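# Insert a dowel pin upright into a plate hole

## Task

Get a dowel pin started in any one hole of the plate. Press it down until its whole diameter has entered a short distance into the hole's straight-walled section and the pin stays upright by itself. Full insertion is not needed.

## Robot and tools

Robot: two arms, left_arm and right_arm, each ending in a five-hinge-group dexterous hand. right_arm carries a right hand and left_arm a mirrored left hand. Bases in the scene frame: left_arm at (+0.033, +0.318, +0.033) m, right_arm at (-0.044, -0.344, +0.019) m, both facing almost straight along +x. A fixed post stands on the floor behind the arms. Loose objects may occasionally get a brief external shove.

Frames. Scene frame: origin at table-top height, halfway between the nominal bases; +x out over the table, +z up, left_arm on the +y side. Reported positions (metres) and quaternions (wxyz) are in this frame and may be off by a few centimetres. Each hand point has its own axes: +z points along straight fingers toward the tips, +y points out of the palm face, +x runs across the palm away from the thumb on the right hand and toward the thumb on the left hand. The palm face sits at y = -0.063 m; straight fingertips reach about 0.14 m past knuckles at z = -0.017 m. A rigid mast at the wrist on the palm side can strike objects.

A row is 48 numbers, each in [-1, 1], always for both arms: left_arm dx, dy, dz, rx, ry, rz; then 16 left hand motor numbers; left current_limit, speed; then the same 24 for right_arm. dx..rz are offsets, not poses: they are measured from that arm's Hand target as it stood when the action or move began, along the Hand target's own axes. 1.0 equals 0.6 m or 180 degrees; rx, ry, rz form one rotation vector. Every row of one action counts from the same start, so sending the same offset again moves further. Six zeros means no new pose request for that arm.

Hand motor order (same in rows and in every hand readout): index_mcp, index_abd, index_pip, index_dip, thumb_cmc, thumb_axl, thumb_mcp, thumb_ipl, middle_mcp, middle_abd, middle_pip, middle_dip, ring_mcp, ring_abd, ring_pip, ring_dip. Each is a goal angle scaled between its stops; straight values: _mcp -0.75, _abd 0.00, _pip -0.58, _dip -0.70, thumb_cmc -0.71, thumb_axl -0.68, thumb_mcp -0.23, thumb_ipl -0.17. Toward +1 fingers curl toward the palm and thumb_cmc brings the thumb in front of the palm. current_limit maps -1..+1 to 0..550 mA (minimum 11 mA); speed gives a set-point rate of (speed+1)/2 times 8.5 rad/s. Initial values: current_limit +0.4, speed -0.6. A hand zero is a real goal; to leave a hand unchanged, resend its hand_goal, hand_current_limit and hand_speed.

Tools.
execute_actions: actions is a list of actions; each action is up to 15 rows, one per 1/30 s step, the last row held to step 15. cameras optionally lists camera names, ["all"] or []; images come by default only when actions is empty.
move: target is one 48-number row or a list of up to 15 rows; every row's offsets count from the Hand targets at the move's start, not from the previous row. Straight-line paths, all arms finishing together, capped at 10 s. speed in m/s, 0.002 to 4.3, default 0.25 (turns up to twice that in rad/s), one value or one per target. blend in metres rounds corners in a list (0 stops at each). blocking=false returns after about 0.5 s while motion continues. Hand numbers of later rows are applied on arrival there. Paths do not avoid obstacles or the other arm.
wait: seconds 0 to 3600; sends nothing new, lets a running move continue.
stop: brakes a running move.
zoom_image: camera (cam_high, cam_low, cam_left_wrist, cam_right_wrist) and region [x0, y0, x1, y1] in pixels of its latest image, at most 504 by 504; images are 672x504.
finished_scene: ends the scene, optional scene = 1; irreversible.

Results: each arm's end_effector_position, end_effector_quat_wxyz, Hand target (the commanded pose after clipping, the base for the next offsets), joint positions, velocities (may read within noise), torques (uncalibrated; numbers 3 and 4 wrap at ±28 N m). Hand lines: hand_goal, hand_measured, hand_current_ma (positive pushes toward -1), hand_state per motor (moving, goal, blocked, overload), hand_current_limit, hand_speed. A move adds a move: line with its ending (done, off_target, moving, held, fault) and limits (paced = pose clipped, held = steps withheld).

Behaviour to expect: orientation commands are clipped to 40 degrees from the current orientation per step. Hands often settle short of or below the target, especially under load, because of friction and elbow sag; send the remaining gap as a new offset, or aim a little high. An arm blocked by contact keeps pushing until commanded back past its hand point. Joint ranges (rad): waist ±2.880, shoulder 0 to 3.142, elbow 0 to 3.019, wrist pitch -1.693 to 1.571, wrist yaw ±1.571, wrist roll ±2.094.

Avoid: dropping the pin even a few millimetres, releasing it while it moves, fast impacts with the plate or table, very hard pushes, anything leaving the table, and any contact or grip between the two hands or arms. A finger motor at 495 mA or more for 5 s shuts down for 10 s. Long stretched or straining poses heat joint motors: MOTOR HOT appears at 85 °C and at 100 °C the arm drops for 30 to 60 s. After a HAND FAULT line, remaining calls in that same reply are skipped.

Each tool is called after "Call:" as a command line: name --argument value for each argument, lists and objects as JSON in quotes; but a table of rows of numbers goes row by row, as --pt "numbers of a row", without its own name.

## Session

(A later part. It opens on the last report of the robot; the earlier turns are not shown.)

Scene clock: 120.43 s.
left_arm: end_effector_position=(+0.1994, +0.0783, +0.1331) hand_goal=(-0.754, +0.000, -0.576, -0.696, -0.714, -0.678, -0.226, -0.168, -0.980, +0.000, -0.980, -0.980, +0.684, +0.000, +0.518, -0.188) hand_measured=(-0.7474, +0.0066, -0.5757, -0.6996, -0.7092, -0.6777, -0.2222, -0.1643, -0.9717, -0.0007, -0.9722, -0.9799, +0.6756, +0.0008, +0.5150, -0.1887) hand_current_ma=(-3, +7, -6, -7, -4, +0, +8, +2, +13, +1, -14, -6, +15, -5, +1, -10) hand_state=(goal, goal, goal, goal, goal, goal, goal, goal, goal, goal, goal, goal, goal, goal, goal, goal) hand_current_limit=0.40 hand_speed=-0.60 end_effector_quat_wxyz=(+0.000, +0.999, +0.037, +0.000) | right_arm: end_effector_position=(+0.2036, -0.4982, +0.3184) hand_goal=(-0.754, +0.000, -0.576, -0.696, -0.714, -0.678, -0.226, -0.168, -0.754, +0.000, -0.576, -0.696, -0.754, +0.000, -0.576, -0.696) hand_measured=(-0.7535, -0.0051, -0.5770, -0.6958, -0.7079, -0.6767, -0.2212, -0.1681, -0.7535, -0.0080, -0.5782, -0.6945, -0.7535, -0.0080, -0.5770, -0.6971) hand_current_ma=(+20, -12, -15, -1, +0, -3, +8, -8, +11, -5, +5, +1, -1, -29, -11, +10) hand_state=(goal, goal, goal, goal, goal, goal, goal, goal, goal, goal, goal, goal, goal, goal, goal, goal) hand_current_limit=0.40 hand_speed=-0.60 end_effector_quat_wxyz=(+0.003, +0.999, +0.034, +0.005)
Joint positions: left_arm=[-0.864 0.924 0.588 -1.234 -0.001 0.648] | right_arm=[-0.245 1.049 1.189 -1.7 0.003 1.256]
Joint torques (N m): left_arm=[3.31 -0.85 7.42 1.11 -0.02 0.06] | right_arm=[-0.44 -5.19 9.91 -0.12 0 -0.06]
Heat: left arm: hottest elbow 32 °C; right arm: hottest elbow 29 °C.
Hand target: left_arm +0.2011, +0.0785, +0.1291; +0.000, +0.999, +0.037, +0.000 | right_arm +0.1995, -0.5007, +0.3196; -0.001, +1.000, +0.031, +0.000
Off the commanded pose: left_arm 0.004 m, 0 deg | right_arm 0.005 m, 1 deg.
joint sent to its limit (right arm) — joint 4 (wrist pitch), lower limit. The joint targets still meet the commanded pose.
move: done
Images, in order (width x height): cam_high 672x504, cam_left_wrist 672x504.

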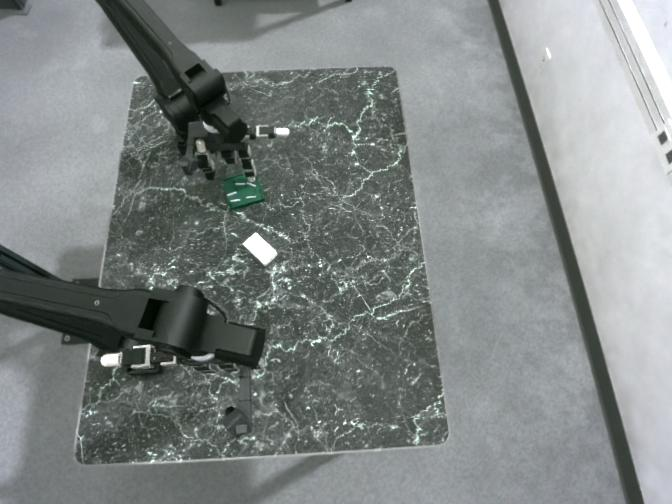

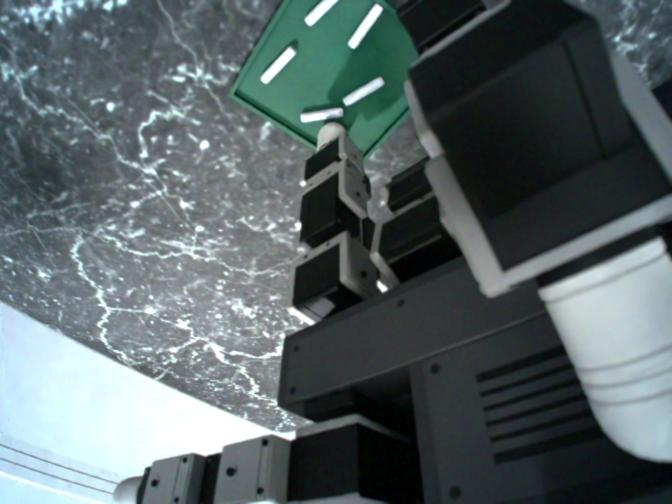

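Call:
move --pt "-0.0185 0.0355 0 0 0 0 -0.754 0 -0.576 -0.696 -0.714 -0.678 -0.226 -0.168 -0.98 0 -0.98 -0.98 0.685 0 0.518 -0.188 0.4 -0.6 0 0 0 0 0 0 -0.754 0 -0.576 -0.696 -0.714 -0.678 -0.226 -0.168 -0.754 0 -0.576 -0.696 -0.754 0 -0.576 -0.696 0.4 -0.6" --pt "-0.0185 0.0355 -0.1 0 0 0 -0.754 0 -0.576 -0.696 -0.714 -0.678 -0.226 -0.168 -0.98 0 -0.98 -0.98 0.685 0 0.518 -0.188 0.4 -0.6 0 0 0 0 0 0 -0.754 0 -0.576 -0.696 -0.714 -0.678 -0.226 -0.168 -0.754 0 -0.576 -0.696 -0.754 0 -0.576 -0.696 0.4 -0.6" --speed 0.04 --cameras '["cam_left_wrist","cam_high"]'

Call:
zoom_image --camera "cam_left_wrist" --region '[250, 20, 410, 140]'

Call:
zoom_image --camera "cam_high" --region '[215, 165, 271, 207]'

Scene clock: 129.17 s.
left_arm: end_effector_position=(+0.1848, +0.0696, +0.1644) hand_goal=(-0.754, +0.000, -0.576, -0.696, -0.714, -0.678, -0.226, -0.168, -0.980, +0.000, -0.980, -0.980, +0.684, +0.000, +0.518, -0.188) hand_measured=(-0.7523, -0.0065, -0.5744, -0.7022, -0.7092, -0.6767, -0.2222, -0.1643, -0.9717, +0.0008, -0.9722, -0.9799, +0.6756, +0.0008, +0.5163, -0.1887) hand_current_ma=(-2, +5, -4, -10, +2, +0, +3, -5, +5, +6, -13, -3, +9, -9, -4, -2) hand_state=(goal, goal, goal, goal, goal, goal, goal, goal, goal, goal, goal, goal, goal, goal, goal, goal) hand_current_limit=0.40 hand_speed=-0.60 end_effector_quat_wxyz=(-0.021, +0.999, +0.038, -0.013) | right_arm: end_effector_position=(+0.2036, -0.4982, +0.3184) hand_goal=(-0.754, +0.000, -0.576, -0.696, -0.714, -0.678, -0.226, -0.168, -0.754, +0.000, -0.576, -0.696, -0.754, +0.000, -0.576, -0.696) hand_measured=(-0.7535, -0.0065, -0.5770, -0.6971, -0.7079, -0.6767, -0.2212, -0.1672, -0.7535, -0.0065, -0.5770, -0.6958, -0.7523, -0.0080, -0.5757, -0.6971) hand_current_ma=(+7, -9, -8, -7, -2, -10, +5, -15, +12, +4, -2, -4, +5, -16, -5, +16) hand_state=(goal, goal, goal, goal, goal, goal, goal, goal, goal, goal, goal, goal, goal, goal, goal, goal) hand_current_limit=0.40 hand_speed=-0.60 end_effector_quat_wxyz=(+0.003, +0.999, +0.034, +0.005)
Joint positions: left_arm=[-0.947 0.923 0.683 -1.381 -0.002 0.565] | right_arm=[-0.245 1.049 1.189 -1.7 0.003 1.256]
Joint torques (N m): left_arm=[2.2 -2.32 11.77 -0.14 0.03 -0.09] | right_arm=[-0.44 -5.25 9.92 0.06 -0.02 -0.06]
Heat: left arm: hottest elbow 32 °C; right arm: hottest elbow 29 °C.
Hand target: left_arm +0.1916, +0.0564, +0.1891; +0.000, +0.999, +0.037, +0.000 | right_arm +0.1995, -0.5007, +0.3196; -0.001, +1.000, +0.031, +0.000
Off the commanded pose: left_arm 0.029 m, 3 deg | right_arm 0.005 m, 1 deg.
joint sent to its limit (right arm) — joint 4 (wrist pitch), lower limit. The joint targets still meet the commanded pose.
move: off_target (left_arm)
Images, in order (width x height): cam_high 672x504, cam_left_wrist 672x504.

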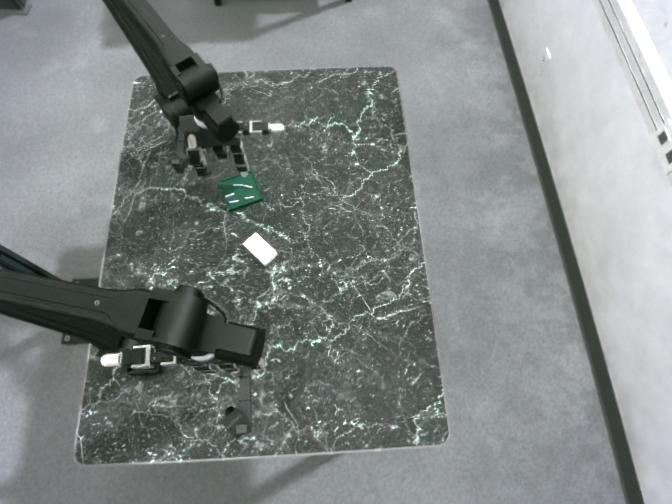

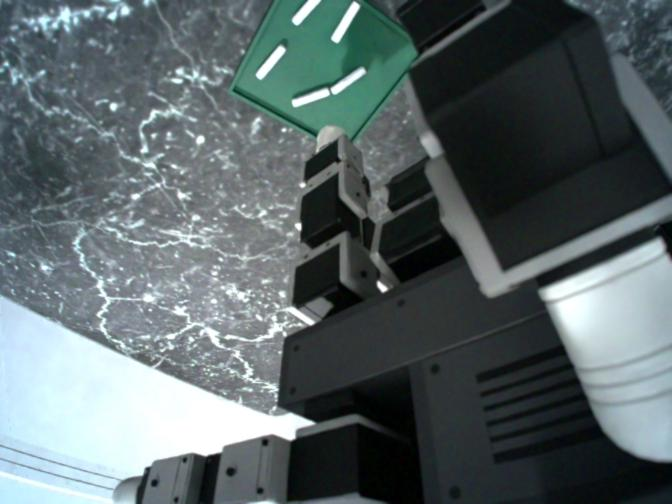

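Scaled by 3.150 from the camera's image (finer frame: 960x720).

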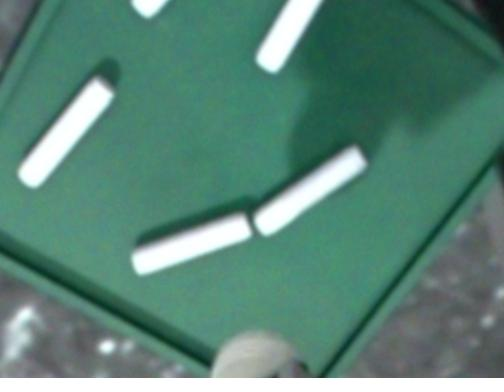

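Scaled by 9.000 from the camera's image (finer frame: 960x720).

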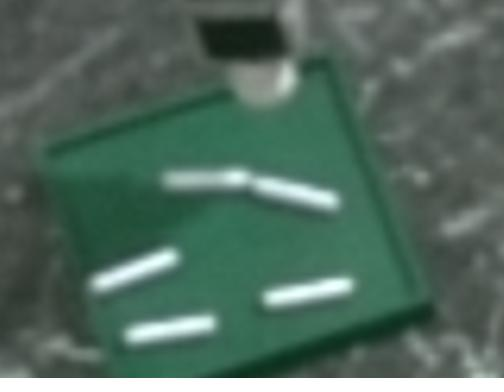

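Call:
move --pt "0.0013 -0.0268 0.0402 0 0 0 -0.754 0 -0.576 -0.696 -0.714 -0.678 -0.226 -0.168 -0.98 0 -0.98 -0.98 0.685 0 0.518 -0.188 0.4 -0.6 0 0 0 0 0 0 -0.754 0 -0.576 -0.696 -0.714 -0.678 -0.226 -0.168 -0.754 0 -0.576 -0.696 -0.754 0 -0.576 -0.696 0.4 -0.6" --pt "0.0013 -0.0268 0.0977 0 0 0 -0.754 0 -0.576 -0.696 -0.714 -0.678 -0.226 -0.168 -0.98 0 -0.98 -0.98 0.685 0 0.518 -0.188 0.4 -0.6 0 0 0 0 0 0 -0.754 0 -0.576 -0.696 -0.714 -0.678 -0.226 -0.168 -0.754 0 -0.576 -0.696 -0.754 0 -0.576 -0.696 0.4 -0.6" --pt "-0.0065 0.006 0.0977 0 0 0 -0.754 0 -0.576 -0.696 -0.714 -0.678 -0.226 -0.168 -0.98 0 -0.98 -0.98 0.685 0 0.518 -0.188 0.4 -0.6 0 0 0 0 0 0 -0.754 0 -0.576 -0.696 -0.714 -0.678 -0.226 -0.168 -0.754 0 -0.576 -0.696 -0.754 0 -0.576 -0.696 0.4 -0.6" --speed 0.05 --cameras '["cam_left_wrist","cam_high"]'

Call:
zoom_image --camera "cam_left_wrist" --region '[250, 40, 410, 160]'

Call:
zoom_image --camera "cam_high" --region '[215, 165, 271, 207]'

Scene clock: 135.80 s.
left_arm: end_effector_position=(+0.1875, +0.0606, +0.1314) hand_goal=(-0.754, +0.000, -0.576, -0.696, -0.714, -0.678, -0.226, -0.168, -0.980, +0.000, -0.980, -0.980, +0.684, +0.000, +0.518, -0.188) hand_measured=(-0.7909, -0.0153, -0.5988, -0.7111, -0.7180, -0.6777, -0.2222, -0.1633, -0.9717, +0.0008, -0.9735, -0.9799, +0.6744, -0.0007, +0.5150, -0.1887) hand_current_ma=(-14, +1, -8, -14, +5, +6, +8, +3, +11, +4, -6, -7, +7, -7, +10, +0) hand_state=(blocked, goal, blocked, goal, goal, goal, goal, goal, goal, goal, goal, goal, goal, goal, goal, goal) hand_current_limit=0.40 hand_speed=-0.60 end_effector_quat_wxyz=(-0.001, +0.999, +0.039, +0.004) | right_arm: end_effector_position=(+0.2036, -0.4982, +0.3184) hand_goal=(-0.754, +0.000, -0.576, -0.696, -0.714, -0.678, -0.226, -0.168, -0.754, +0.000, -0.576, -0.696, -0.754, +0.000, -0.576, -0.696) hand_measured=(-0.7535, -0.0051, -0.5757, -0.6958, -0.7092, -0.6767, -0.2222, -0.1672, -0.7535, -0.0080, -0.5770, -0.6971, -0.7535, -0.0080, -0.5770, -0.6971) hand_current_ma=(+1, -15, -9, -6, +4, -16, +21, -1, +9, +2, +5, -9, +4, -20, -9, +11) hand_state=(goal, goal, goal, goal, goal, goal, goal, goal, goal, goal, goal, goal, goal, goal, goal, goal) hand_current_limit=0.40 hand_speed=-0.60 end_effector_quat_wxyz=(+0.003, +0.999, +0.034, +0.005)
Joint positions: left_arm=[-0.968 0.947 0.595 -1.216 -0.009 0.541] | right_arm=[-0.245 1.049 1.189 -1.7 0.003 1.256]
Joint torques (N m): left_arm=[1.96 0.38 8.76 0.94 0.23 -0.11] | right_arm=[-0.32 -4.95 9.87 -0.23 -0.06 -0.1]
Heat: left arm: hottest elbow 33 °C; right arm: hottest elbow 29 °C.
Hand target: left_arm +0.1879, +0.0526, +0.1304; +0.000, +0.999, +0.037, +0.000 | right_arm +0.1995, -0.5007, +0.3196; -0.001, +1.000, +0.031, +0.000
Off the commanded pose: left_arm 0.008 m, 1 deg | right_arm 0.005 m, 1 deg.
joint sent to its limit (right arm) — joint 4 (wrist pitch), lower limit. The joint targets still meet the commanded pose.
move: done
Images, in order (width x height): cam_high 672x504, cam_left_wrist 672x504.

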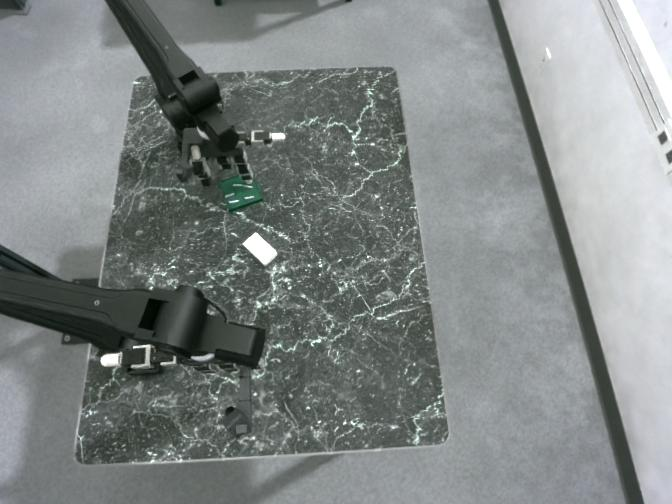

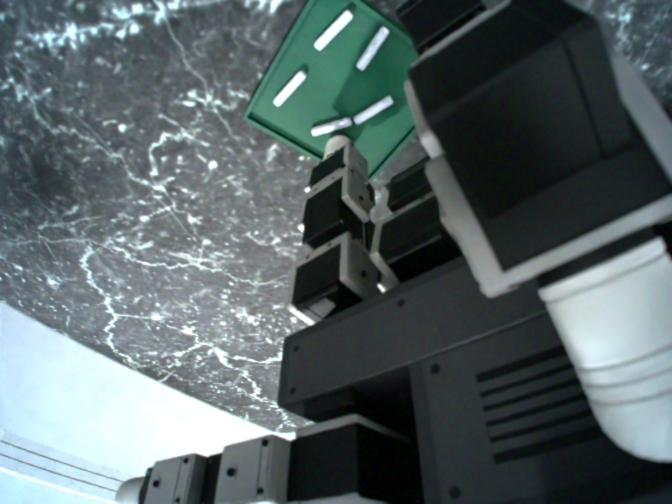

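Scaled by 3.150 from the camera's image (finer frame: 960x720).

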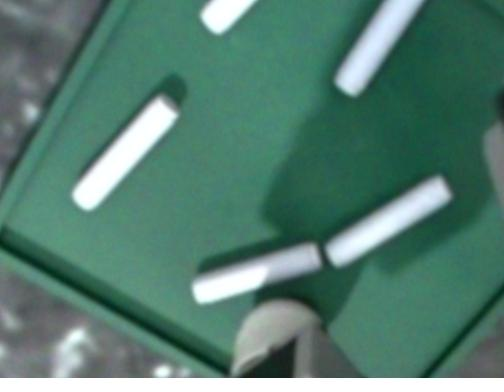

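Scaled by 9.000 from the camera's image (finer frame: 960x720).

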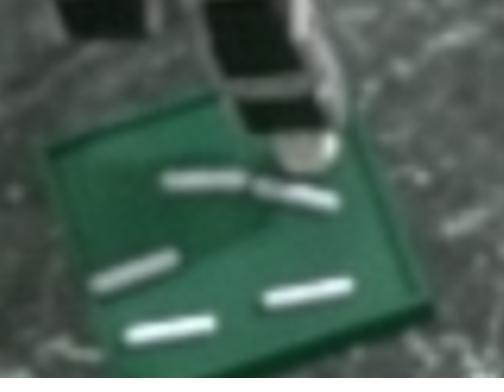

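Call:
move --pt "0 0 -0.1 0 0 0 -0.754 0 -0.576 -0.696 -0.714 -0.678 -0.226 -0.168 -0.98 0 -0.98 -0.98 0.685 0 0.518 -0.188 0.4 -0.6 0 0 0 0 0 0 -0.754 0 -0.576 -0.696 -0.714 -0.678 -0.226 -0.168 -0.754 0 -0.576 -0.696 -0.754 0 -0.576 -0.696 0.4 -0.6" --pt "0.008 -0.0327 -0.06 0 0 0 -0.754 0 -0.576 -0.696 -0.714 -0.678 -0.226 -0.168 -0.98 0 -0.98 -0.98 0.685 0 0.518 -0.188 0.4 -0.6 0 0 0 0 0 0 -0.754 0 -0.576 -0.696 -0.714 -0.678 -0.226 -0.168 -0.754 0 -0.576 -0.696 -0.754 0 -0.576 -0.696 0.4 -0.6" --pt "0.008 -0.0327 -0.003 0 0 0 -0.754 0 -0.576 -0.696 -0.714 -0.678 -0.226 -0.168 -0.98 0 -0.98 -0.98 0.685 0 0.518 -0.188 0.4 -0.6 0 0 0 0 0 0 -0.754 0 -0.576 -0.696 -0.714 -0.678 -0.226 -0.168 -0.754 0 -0.576 -0.696 -0.754 0 -0.576 -0.696 0.4 -0.6" --pt "0 0.0033 -0.003 0 0 0 -0.754 0 -0.576 -0.696 -0.714 -0.678 -0.226 -0.168 -0.98 0 -0.98 -0.98 0.685 0 0.518 -0.188 0.4 -0.6 0 0 0 0 0 0 -0.754 0 -0.576 -0.696 -0.714 -0.678 -0.226 -0.168 -0.754 0 -0.576 -0.696 -0.754 0 -0.576 -0.696 0.4 -0.6" --speed 0.06 --cameras '["cam_left_wrist","cam_high"]'

Call:
zoom_image --camera "cam_left_wrist" --region '[250, 40, 410, 160]'

Call:
zoom_image --camera "cam_high" --region '[215, 165, 271, 207]'

Scene clock: 140.73 s.
left_arm: end_effector_position=(+0.1867, +0.0598, +0.1312) hand_goal=(-0.754, +0.000, -0.576, -0.696, -0.714, -0.678, -0.226, -0.168, -0.980, +0.000, -0.980, -0.980, +0.684, +0.000, +0.518, -0.188) hand_measured=(-0.7896, -0.0183, -0.5962, -0.7098, -0.7129, -0.6777, -0.2212, -0.1643, -0.9717, +0.0008, -0.9722, -0.9799, +0.6756, +0.0008, +0.5150, -0.1887) hand_current_ma=(-12, +2, -13, -12, +0, +6, -2, +0, +9, +4, -10, -6, +10, -2, +0, -5) hand_state=(blocked, goal, blocked, goal, goal, goal, goal, goal, goal, goal, goal, goal, goal, goal, goal, goal) hand_current_limit=0.40 hand_speed=-0.60 end_effector_quat_wxyz=(-0.003, +0.999, +0.039, +0.003) | right_arm: end_effector_position=(+0.2036, -0.4982, +0.3184) hand_goal=(-0.754, +0.000, -0.576, -0.696, -0.714, -0.678, -0.226, -0.168, -0.754, +0.000, -0.576, -0.696, -0.754, +0.000, -0.576, -0.696) hand_measured=(-0.7535, -0.0051, -0.5770, -0.6958, -0.7092, -0.6777, -0.2203, -0.1672, -0.7523, -0.0080, -0.5757, -0.6958, -0.7535, -0.0080, -0.5770, -0.6958) hand_current_ma=(+11, -11, -7, -12, +0, -12, +6, -8, +7, +4, -2, -9, +7, -26, +1, +9) hand_state=(goal, goal, goal, goal, goal, goal, goal, goal, goal, goal, goal, goal, goal, goal, goal, goal) hand_current_limit=0.40 hand_speed=-0.60 end_effector_quat_wxyz=(+0.003, +0.999, +0.034, +0.005)
Joint positions: left_arm=[-0.973 0.952 0.599 -1.22 -0.008 0.537] | right_arm=[-0.245 1.049 1.189 -1.7 0.003 1.256]
Joint torques (N m): left_arm=[1.96 0.21 9.02 0.91 0.21 -0.09] | right_arm=[-0.44 -4.31 9.98 -0.12 0.04 -0.05]
Heat: left arm: hottest elbow 33 °C; right arm: hottest elbow 29 °C.
Hand target: left_arm +0.1880, +0.0506, +0.1321; +0.000, +0.999, +0.037, +0.000 | right_arm +0.1995, -0.5007, +0.3196; -0.001, +1.000, +0.031, +0.000
Off the commanded pose: left_arm 0.009 m, 1 deg | right_arm 0.005 m, 1 deg.
joint sent to its limit (right arm) — joint 4 (wrist pitch), lower limit. The joint targets still meet the commanded pose.
move: done
Images, in order (width x height): cam_high 672x504, cam_left_wrist 672x504.

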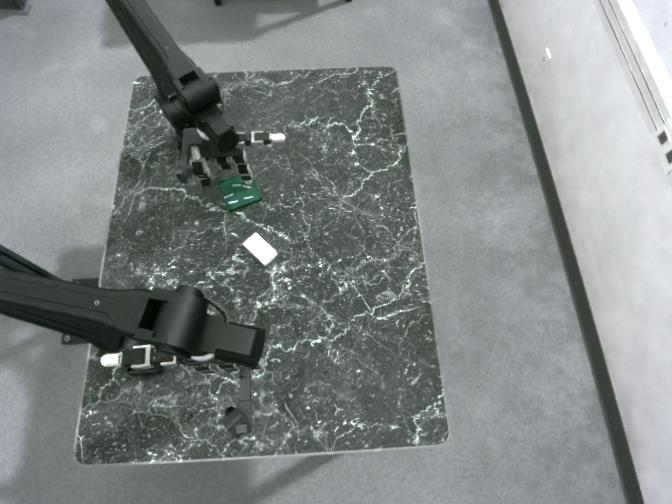

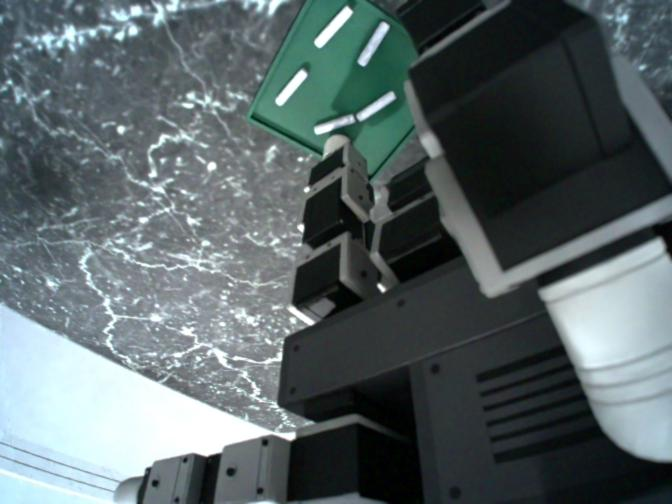

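Scaled by 3.150 from the camera's image (finer frame: 960x720).

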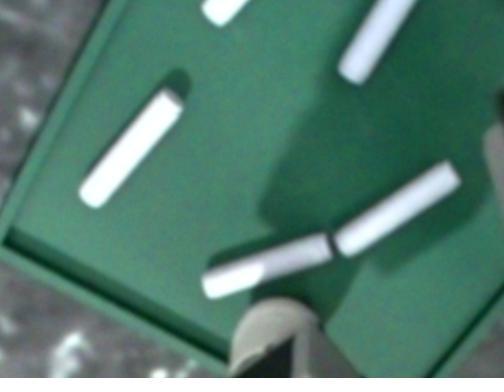

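Scaled by 9.000 from the camera's image (finer frame: 960x720).

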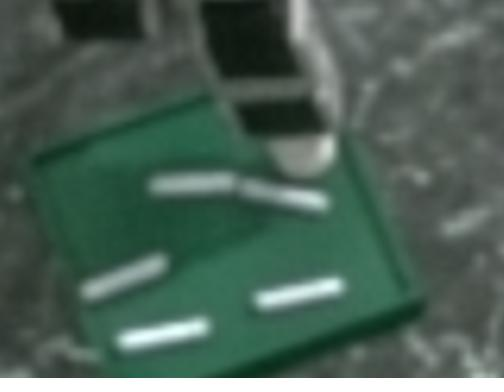

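Call:
move --pt "0 0 -0.1 0 0 0 -0.754 0 -0.576 -0.696 -0.714 -0.678 -0.226 -0.168 -0.98 0 -0.98 -0.98 0.685 0 0.518 -0.188 0.4 -0.6 0 0 0 0 0 0 -0.754 0 -0.576 -0.696 -0.714 -0.678 -0.226 -0.168 -0.754 0 -0.576 -0.696 -0.754 0 -0.576 -0.696 0.4 -0.6" --pt "-0.0095 -0.0123 -0.06 0 0 0 -0.754 0 -0.576 -0.696 -0.714 -0.678 -0.226 -0.168 -0.98 0 -0.98 -0.98 0.685 0 0.518 -0.188 0.4 -0.6 0 0 0 0 0 0 -0.754 0 -0.576 -0.696 -0.714 -0.678 -0.226 -0.168 -0.754 0 -0.576 -0.696 -0.754 0 -0.576 -0.696 0.4 -0.6" --pt "-0.0095 -0.0123 -0.015 0 0 0 -0.754 0 -0.576 -0.696 -0.714 -0.678 -0.226 -0.168 -0.98 0 -0.98 -0.98 0.685 0 0.518 -0.188 0.4 -0.6 0 0 0 0 0 0 -0.754 0 -0.576 -0.696 -0.714 -0.678 -0.226 -0.168 -0.754 0 -0.576 -0.696 -0.754 0 -0.576 -0.696 0.4 -0.6" --speed 0.06 --cameras '["cam_left_wrist","cam_high"]'

Call:
zoom_image --camera "cam_left_wrist" --region '[250, 40, 410, 160]'

Call:
zoom_image --camera "cam_high" --region '[215, 165, 271, 207]'

Scene clock: 144.90 s.
left_arm: end_effector_position=(+0.1832, +0.0592, +0.1456) hand_goal=(-0.754, +0.000, -0.576, -0.696, -0.714, -0.678, -0.226, -0.168, -0.980, +0.000, -0.980, -0.980, +0.684, +0.000, +0.518, -0.188) hand_measured=(-0.7535, -0.0065, -0.5757, -0.6958, -0.7092, -0.6767, -0.2222, -0.1643, -0.9717, +0.0008, -0.9722, -0.9799, +0.6756, -0.0007, +0.5163, -0.1887) hand_current_ma=(-5, +4, -6, -5, +3, +4, +7, +6, +3, +7, -10, -7, +3, -3, +3, -7) hand_state=(goal, goal, goal, goal, goal, goal, goal, goal, goal, goal, goal, goal, goal, goal, goal, goal) hand_current_limit=0.40 hand_speed=-0.60 end_effector_quat_wxyz=(+0.001, +0.999, +0.036, +0.001) | right_arm: end_effector_position=(+0.2036, -0.4982, +0.3184) hand_goal=(-0.754, +0.000, -0.576, -0.696, -0.714, -0.678, -0.226, -0.168, -0.754, +0.000, -0.576, -0.696, -0.754, +0.000, -0.576, -0.696) hand_measured=(-0.7535, -0.0065, -0.5770, -0.6971, -0.7079, -0.6777, -0.2212, -0.1672, -0.7535, -0.0065, -0.5757, -0.6958, -0.7535, -0.0080, -0.5770, -0.6958) hand_current_ma=(+10, -6, -3, -1, +7, +0, +10, +2, +9, -5, -2, -13, +0, -20, -7, +11) hand_state=(goal, goal, goal, goal, goal, goal, goal, goal, goal, goal, goal, goal, goal, goal, goal, goal) hand_current_limit=0.40 hand_speed=-0.60 end_effector_quat_wxyz=(+0.003, +0.999, +0.034, +0.005)
Joint positions: left_arm=[-0.98 0.927 0.623 -1.265 -0.001 0.534] | right_arm=[-0.245 1.049 1.189 -1.7 0.003 1.256]
Joint torques (N m): left_arm=[2.14 -0.97 7.49 0.99 -0.01 -0.13] | right_arm=[-0.73 -4.54 9.85 0.02 -0.03 -0.08]
Heat: left arm: hottest elbow 33 °C; right arm: hottest elbow 29 °C.
Hand target: left_arm +0.1818, +0.0576, +0.1412; +0.000, +0.999, +0.037, +0.000 | right_arm +0.1995, -0.5007, +0.3196; -0.001, +1.000, +0.031, +0.000
Off the commanded pose: left_arm 0.005 m, 0 deg | right_arm 0.005 m, 1 deg.
joint sent to its limit (right arm) — joint 4 (wrist pitch), lower limit. The joint targets still meet the commanded pose.
move: done
Images, in order (width x height): cam_high 672x504, cam_left_wrist 672x504.

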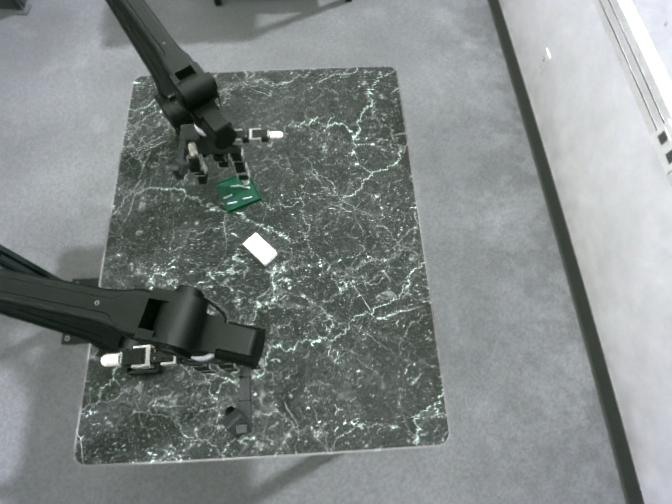

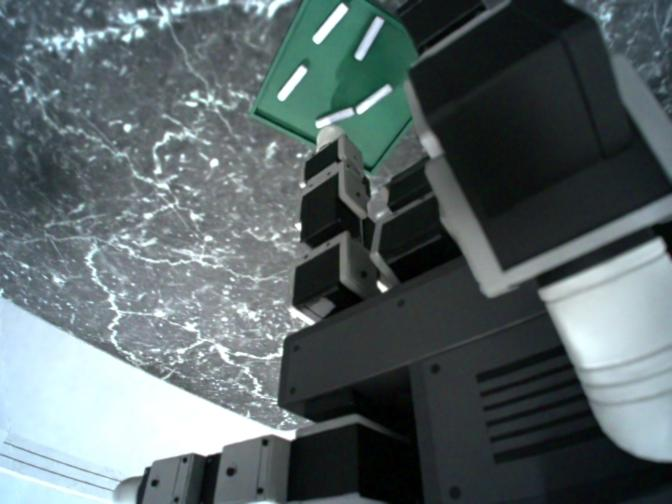

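Scaled by 3.150 from the camera's image (finer frame: 960x720).

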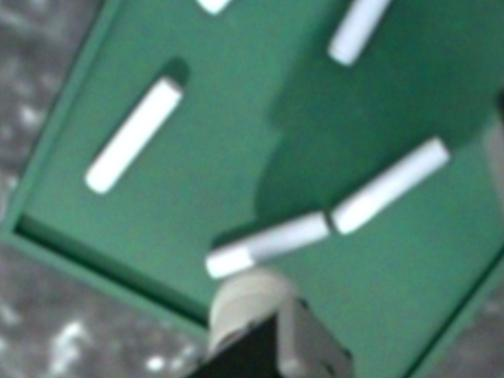

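Scaled by 9.000 from the camera's image (finer frame: 960x720).

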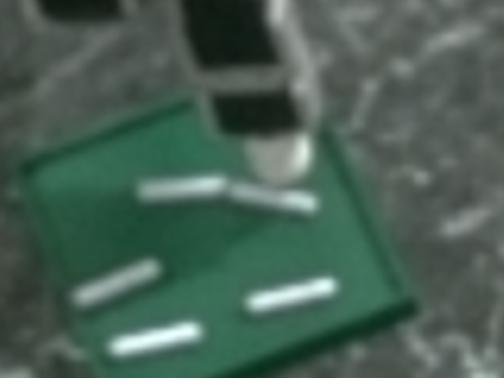

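Call:
move --pt "-0.0078 -0.0013 0.002 0 0 0 -0.754 0 -0.576 -0.696 -0.714 -0.678 -0.226 -0.168 -0.98 0 -0.98 -0.98 0.685 0 0.518 -0.188 0.4 -0.6 0 0 0 0 0 0 -0.754 0 -0.576 -0.696 -0.714 -0.678 -0.226 -0.168 -0.754 0 -0.576 -0.696 -0.754 0 -0.576 -0.696 0.4 -0.6" --pt "-0.0078 -0.0013 0.0153 0 0 0 -0.754 0 -0.576 -0.696 -0.714 -0.678 -0.226 -0.168 -0.98 0 -0.98 -0.98 0.685 0 0.518 -0.188 0.4 -0.6 0 0 0 0 0 0 -0.754 0 -0.576 -0.696 -0.714 -0.678 -0.226 -0.168 -0.754 0 -0.576 -0.696 -0.754 0 -0.576 -0.696 0.4 -0.6" --pt "-0.0107 0.0385 0.0153 0 0 0 -0.754 0 -0.576 -0.696 -0.714 -0.678 -0.226 -0.168 -0.98 0 -0.98 -0.98 0.685 0 0.518 -0.188 0.4 -0.6 0 0 0 0 0 0 -0.754 0 -0.576 -0.696 -0.714 -0.678 -0.226 -0.168 -0.754 0 -0.576 -0.696 -0.754 0 -0.576 -0.696 0.4 -0.6" --speed 0.04 --cameras '["cam_left_wrist","cam_high"]'

Call:
zoom_image --camera "cam_left_wrist" --region '[250, 40, 410, 160]'

Call:
zoom_image --camera "cam_high" --region '[215, 165, 271, 207]'

Scene clock: 147.57 s.
left_arm: end_effector_position=(+0.1760, +0.0444, +0.1309) hand_goal=(-0.754, +0.000, -0.576, -0.696, -0.714, -0.678, -0.226, -0.168, -0.980, +0.000, -0.980, -0.980, +0.684, +0.000, +0.518, -0.188) hand_measured=(-0.7993, -0.0080, -0.6039, -0.7149, -0.7167, -0.6777, -0.2222, -0.1643, -0.9717, +0.0008, -0.9722, -0.9799, +0.6756, -0.0007, +0.5150, -0.1887) hand_current_ma=(-24, +5, -13, -10, +1, +2, +1, -1, +8, +7, -18, -3, +10, -11, +2, -7) hand_state=(blocked, goal, blocked, goal, goal, goal, goal, goal, goal, goal, goal, goal, goal, goal, goal, goal) hand_current_limit=0.40 hand_speed=-0.60 end_effector_quat_wxyz=(-0.005, +0.999, +0.039, +0.002) | right_arm: end_effector_position=(+0.2036, -0.4982, +0.3184) hand_goal=(-0.754, +0.000, -0.576, -0.696, -0.714, -0.678, -0.226, -0.168, -0.754, +0.000, -0.576, -0.696, -0.754, +0.000, -0.576, -0.696) hand_measured=(-0.7535, -0.0051, -0.5770, -0.6958, -0.7079, -0.6767, -0.2222, -0.1672, -0.7535, -0.0065, -0.5770, -0.6958, -0.7535, -0.0080, -0.5782, -0.6971) hand_current_ma=(+5, -12, -14, -8, +7, -15, +9, -7, +13, +5, -5, +5, +8, -27, -6, +11) hand_state=(goal, goal, goal, goal, goal, goal, goal, goal, goal, goal, goal, goal, goal, goal, goal, goal) hand_current_limit=0.40 hand_speed=-0.60 end_effector_quat_wxyz=(+0.003, +0.999, +0.034, +0.005)
Joint positions: left_arm=[-1.052 0.979 0.613 -1.211 -0.008 0.457] | right_arm=[-0.245 1.049 1.189 -1.7 0.003 1.256]
Joint torques (N m): left_arm=[2.14 -0.03 9.03 1.02 0.21 -0.11] | right_arm=[-0.85 -4.07 9.91 0.02 0 -0.04]
Heat: left arm: hottest elbow 33 °C; right arm: hottest elbow 29 °C.
Hand target: left_arm +0.1771, +0.0341, +0.1320; +0.000, +0.999, +0.037, +0.000 | right_arm +0.1995, -0.5007, +0.3196; -0.001, +1.000, +0.031, +0.000
Off the commanded pose: left_arm 0.010 m, 1 deg | right_arm 0.005 m, 1 deg.
joint sent to its limit (right arm) — joint 4 (wrist pitch), lower limit. The joint targets still meet the commanded pose.
move: done
Images, in order (width x height): cam_high 672x504, cam_left_wrist 672x504.

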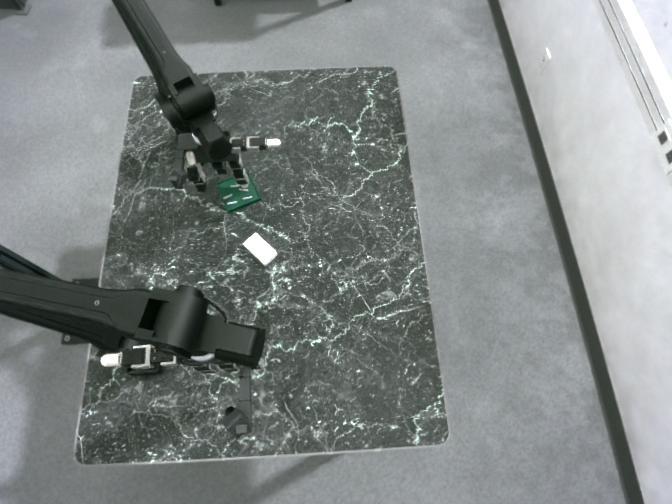

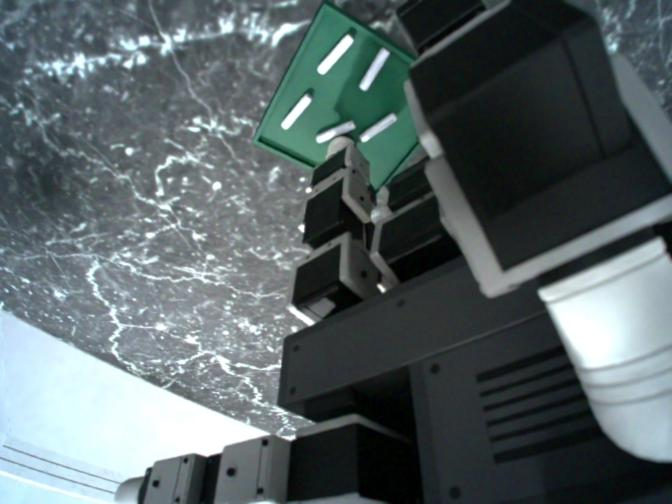

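Scaled by 3.150 from the camera's image (finer frame: 960x720).

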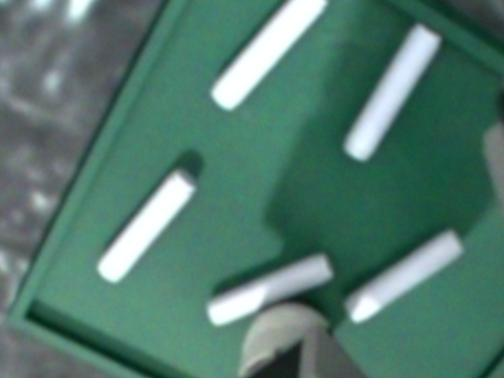

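Scaled by 9.000 from the camera's image (finer frame: 960x720).

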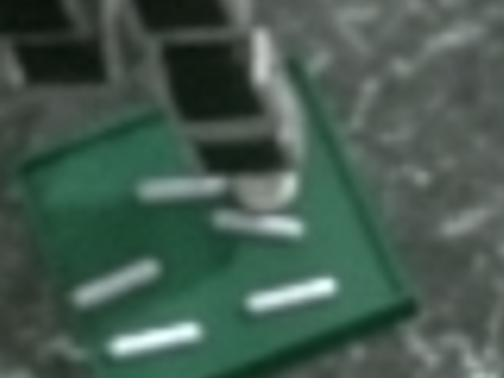

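Call:
move --pt "0.01 0.0225 -0.05 0 0 0 -0.754 0 -0.576 -0.696 -0.714 -0.678 -0.226 -0.168 -0.98 0 -0.98 -0.98 0.685 0 0.518 -0.188 0.4 -0.6 0 0 0 0 0 0 -0.754 0 -0.576 -0.696 -0.714 -0.678 -0.226 -0.168 -0.754 0 -0.576 -0.696 -0.754 0 -0.576 -0.696 0.4 -0.6" --pt "0.01 0.0225 -0.11 0 0 0 -0.754 0 -0.576 -0.696 -0.714 -0.678 -0.226 -0.168 -0.98 0 -0.98 -0.98 0.685 0 0.518 -0.188 0.4 -0.6 0 0 0 0 0 0 -0.754 0 -0.576 -0.696 -0.714 -0.678 -0.226 -0.168 -0.754 0 -0.576 -0.696 -0.754 0 -0.576 -0.696 0.4 -0.6" --speed 0.06 --cameras '["cam_left_wrist","cam_high"]'

Call:
zoom_image --camera "cam_left_wrist" --region '[250, 20, 410, 140]'

Call:
zoom_image --camera "cam_high" --region '[215, 165, 271, 207]'

Scene clock: 150.17 s.
left_arm: end_effector_position=(+0.1790, +0.0350, +0.1736) hand_goal=(-0.754, +0.000, -0.576, -0.696, -0.714, -0.678, -0.226, -0.168, -0.980, +0.000, -0.980, -0.980, +0.684, +0.000, +0.518, -0.188) hand_measured=(-0.7547, -0.0065, -0.5770, -0.6971, -0.7092, -0.6767, -0.2222, -0.1643, -0.9717, +0.0008, -0.9722, -0.9799, +0.6756, +0.0008, +0.5150, -0.1874) hand_current_ma=(-4, +6, -3, -9, +1, +0, +6, -6, +12, +7, -10, +0, +8, -5, -5, -6) hand_state=(goal, goal, goal, goal, goal, goal, goal, goal, goal, goal, goal, goal, goal, goal, goal, goal) hand_current_limit=0.40 hand_speed=-0.60 end_effector_quat_wxyz=(-0.022, +0.999, +0.038, -0.011) | right_arm: end_effector_position=(+0.2036, -0.4982, +0.3184) hand_goal=(-0.754, +0.000, -0.576, -0.696, -0.714, -0.678, -0.226, -0.168, -0.754, +0.000, -0.576, -0.696, -0.754, +0.000, -0.576, -0.696) hand_measured=(-0.7535, -0.0051, -0.5770, -0.6971, -0.7092, -0.6767, -0.2212, -0.1681, -0.7523, -0.0080, -0.5782, -0.6958, -0.7523, -0.0095, -0.5770, -0.6958) hand_current_ma=(+11, -11, -8, -12, +11, -14, +10, -5, +11, +10, -8, -6, +1, -15, -1, +9) hand_state=(goal, goal, goal, goal, goal, goal, goal, goal, goal, goal, goal, goal, goal, goal, goal, goal) hand_current_limit=0.40 hand_speed=-0.60 end_effector_quat_wxyz=(+0.003, +0.999, +0.034, +0.005)
Joint positions: left_arm=[-1.056 0.998 0.75 -1.372 -0.001 0.456] | right_arm=[-0.245 1.049 1.189 -1.7 0.003 1.256]
Joint torques (N m): left_arm=[2.2 -3.37 11.75 -0.12 0.01 -0.09] | right_arm=[-0.73 -4.48 9.7 -0.08 -0.01 -0.05]
Heat: left arm: hottest elbow 33 °C; right arm: hottest elbow 29 °C.
Hand target: left_arm +0.1842, +0.0210, +0.1981; +0.000, +0.999, +0.037, +0.000 | right_arm +0.1995, -0.5007, +0.3196; -0.001, +1.000, +0.031, +0.000
Off the commanded pose: left_arm 0.029 m, 3 deg | right_arm 0.005 m, 1 deg.
joint sent to its limit (right arm) — joint 4 (wrist pitch), lower limit. The joint targets still meet the commanded pose.
move: off_target (left_arm)
Images, in order (width x height): cam_high 672x504, cam_left_wrist 672x504.

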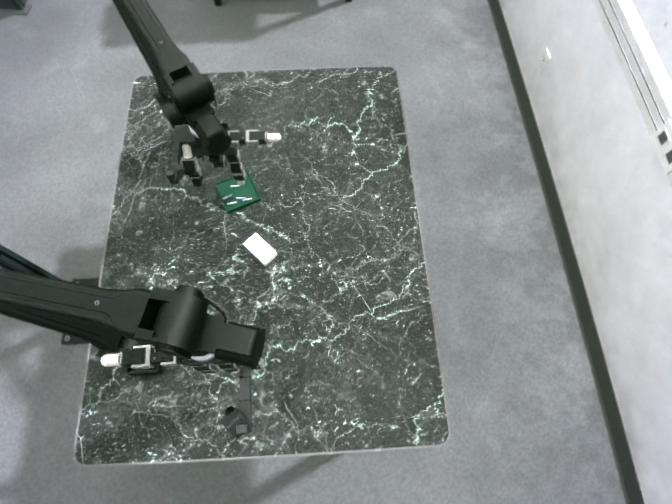

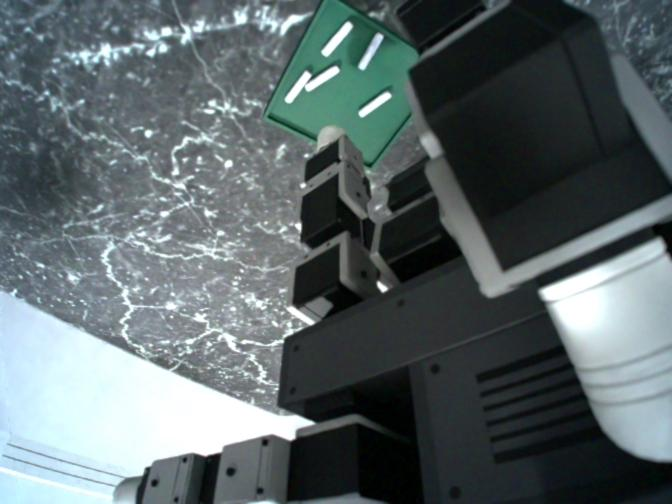

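Scaled by 3.150 from the camera's image (finer frame: 960x720).

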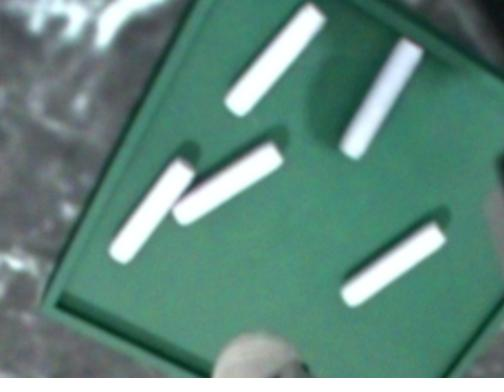

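Scaled by 9.000 from the camera's image (finer frame: 960x720).

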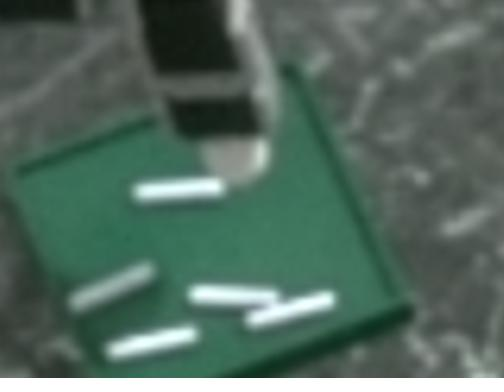

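Call:
move --pt "-0.019 -0.076 0 0 0 0.007 -0.754 -0.042 -0.576 -0.696 -0.714 -0.678 -0.226 -0.168 -0.754 0.042 -0.576 -0.696 0.685 0 0.518 -0.188 0.4 -0.6 0 0 0 0 0 0 -0.754 0 -0.576 -0.696 -0.714 -0.678 -0.226 -0.168 -0.754 0 -0.576 -0.696 -0.754 0 -0.576 -0.696 0.4 -0.6" --pt "-0.019 -0.076 0.0735 0 0 0.007 -0.754 -0.042 -0.576 -0.696 -0.714 -0.678 -0.226 -0.168 -0.754 0.042 -0.576 -0.696 0.685 0 0.518 -0.188 0.4 -0.6 0 0 0 0 0 0 -0.754 0 -0.576 -0.696 -0.714 -0.678 -0.226 -0.168 -0.754 0 -0.576 -0.696 -0.754 0 -0.576 -0.696 0.4 -0.6" --speed 0.08 --cameras '["cam_left_wrist","cam_low","cam_high"]'

Call:
zoom_image --camera "cam_left_wrist" --region '[290, 50, 410, 140]'

Call:
zoom_image --camera "cam_high" --region '[205, 165, 261, 207]'

Call:
zoom_image --camera "cam_low" --region '[170, 175, 226, 217]'

Scene clock: 155.40 s.
left_arm: end_effector_position=(+0.1679, +0.0657, +0.1580) hand_goal=(-0.754, -0.042, -0.576, -0.696, -0.714, -0.678, -0.226, -0.168, -0.754, +0.042, -0.576, -0.696, +0.684, +0.000, +0.518, -0.188) hand_measured=(-0.7547, -0.0344, -0.5770, -0.6971, -0.7180, -0.6767, -0.2222, -0.1643, -0.7474, +0.0374, -0.5744, -0.6983, +0.6756, +0.0008, +0.5163, -0.1887) hand_current_ma=(+0, +9, -15, +2, +8, -3, +10, +0, -1, +12, -15, -9, +7, -6, +1, -6) hand_state=(goal, goal, goal, goal, goal, goal, goal, goal, goal, goal, goal, goal, goal, goal, goal, goal) hand_current_limit=0.40 hand_speed=-0.60 end_effector_quat_wxyz=(+0.000, +1.000, +0.026, +0.001) | right_arm: end_effector_position=(+0.2036, -0.4982, +0.3184) hand_goal=(-0.754, +0.000, -0.576, -0.696, -0.714, -0.678, -0.226, -0.168, -0.754, +0.000, -0.576, -0.696, -0.754, +0.000, -0.576, -0.696) hand_measured=(-0.7535, -0.0051, -0.5757, -0.6945, -0.7092, -0.6788, -0.2212, -0.1672, -0.7535, -0.0065, -0.5770, -0.6958, -0.7535, -0.0080, -0.5770, -0.6958) hand_current_ma=(+4, -12, +1, -16, +5, -4, +10, -5, +12, +5, +0, -9, +7, -15, -4, +6) hand_state=(goal, goal, goal, goal, goal, goal, goal, goal, goal, goal, goal, goal, goal, goal, goal, goal) hand_current_limit=0.40 hand_speed=-0.60 end_effector_quat_wxyz=(+0.003, +0.999, +0.034, +0.005)
Joint positions: left_arm=[-1.016 0.868 0.628 -1.328 -0.001 0.518] | right_arm=[-0.245 1.049 1.189 -1.7 0.003 1.256]
Joint torques (N m): left_arm=[3.31 -0.5 7.61 0.88 0 0.06] | right_arm=[-0.85 -4.6 9.84 -0.1 -0.01 -0.05]
Heat: left arm: hottest elbow 34 °C; right arm: hottest elbow 29 °C.
Hand target: left_arm +0.1694, +0.0657, +0.1539; +0.000, +1.000, +0.026, +0.000 | right_arm +0.1995, -0.5007, +0.3196; -0.001, +1.000, +0.031, +0.000
Off the commanded pose: left_arm 0.004 m, 0 deg | right_arm 0.005 m, 1 deg.
joint sent to its limit (right arm) — joint 4 (wrist pitch), lower limit. The joint targets still meet the commanded pose.
move: done
Images, in order (width x height): cam_high 672x504, cam_low 672x504, cam_left_wrist 672x504.

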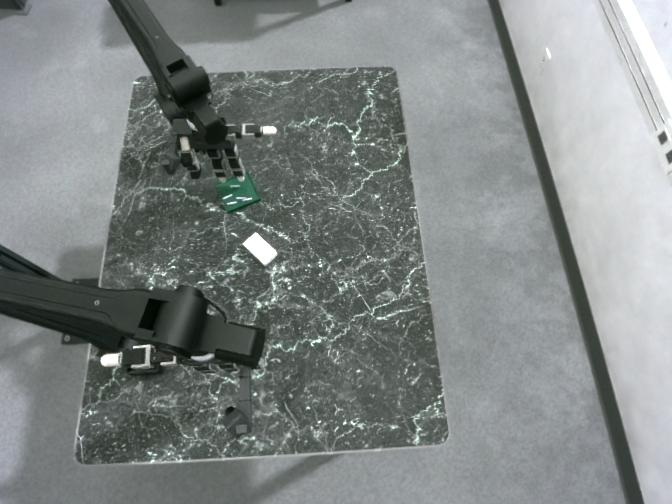

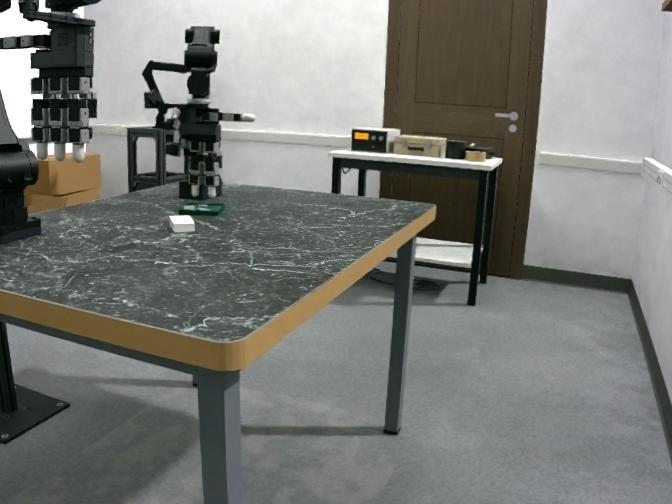

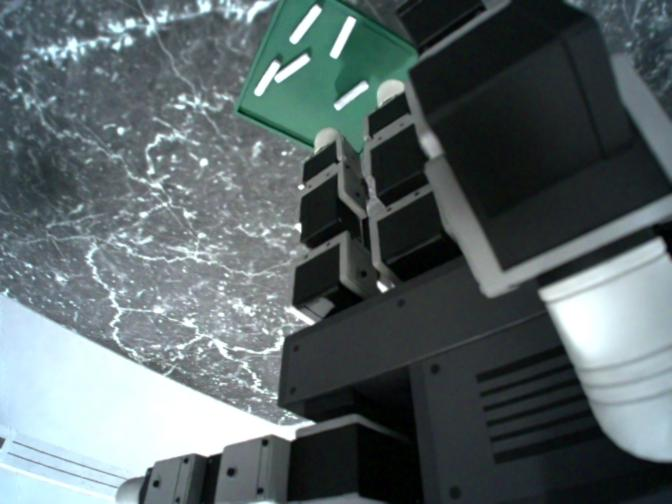

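Scaled by 4.200 from the camera's image (finer frame: 960x720).

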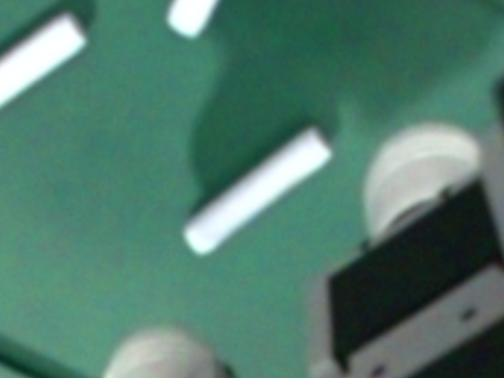

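Scaled by 9.000 from the camera's image (finer frame: 960x720).

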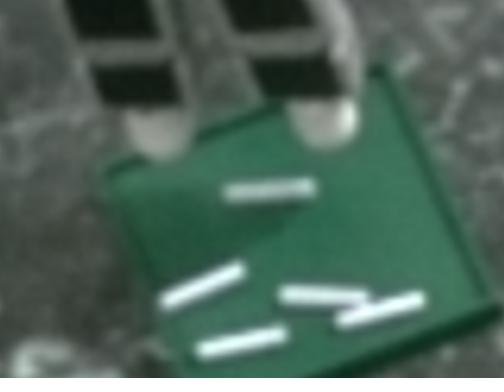

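Scaled by 9.000 from the camera's image (finer frame: 960x720).

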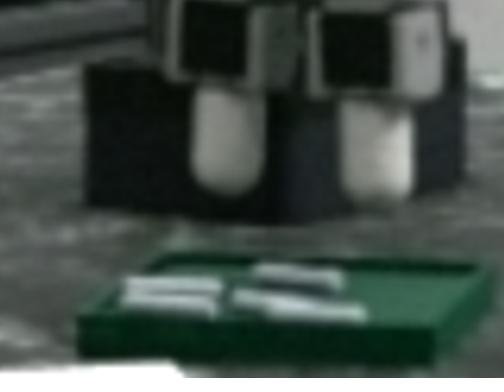

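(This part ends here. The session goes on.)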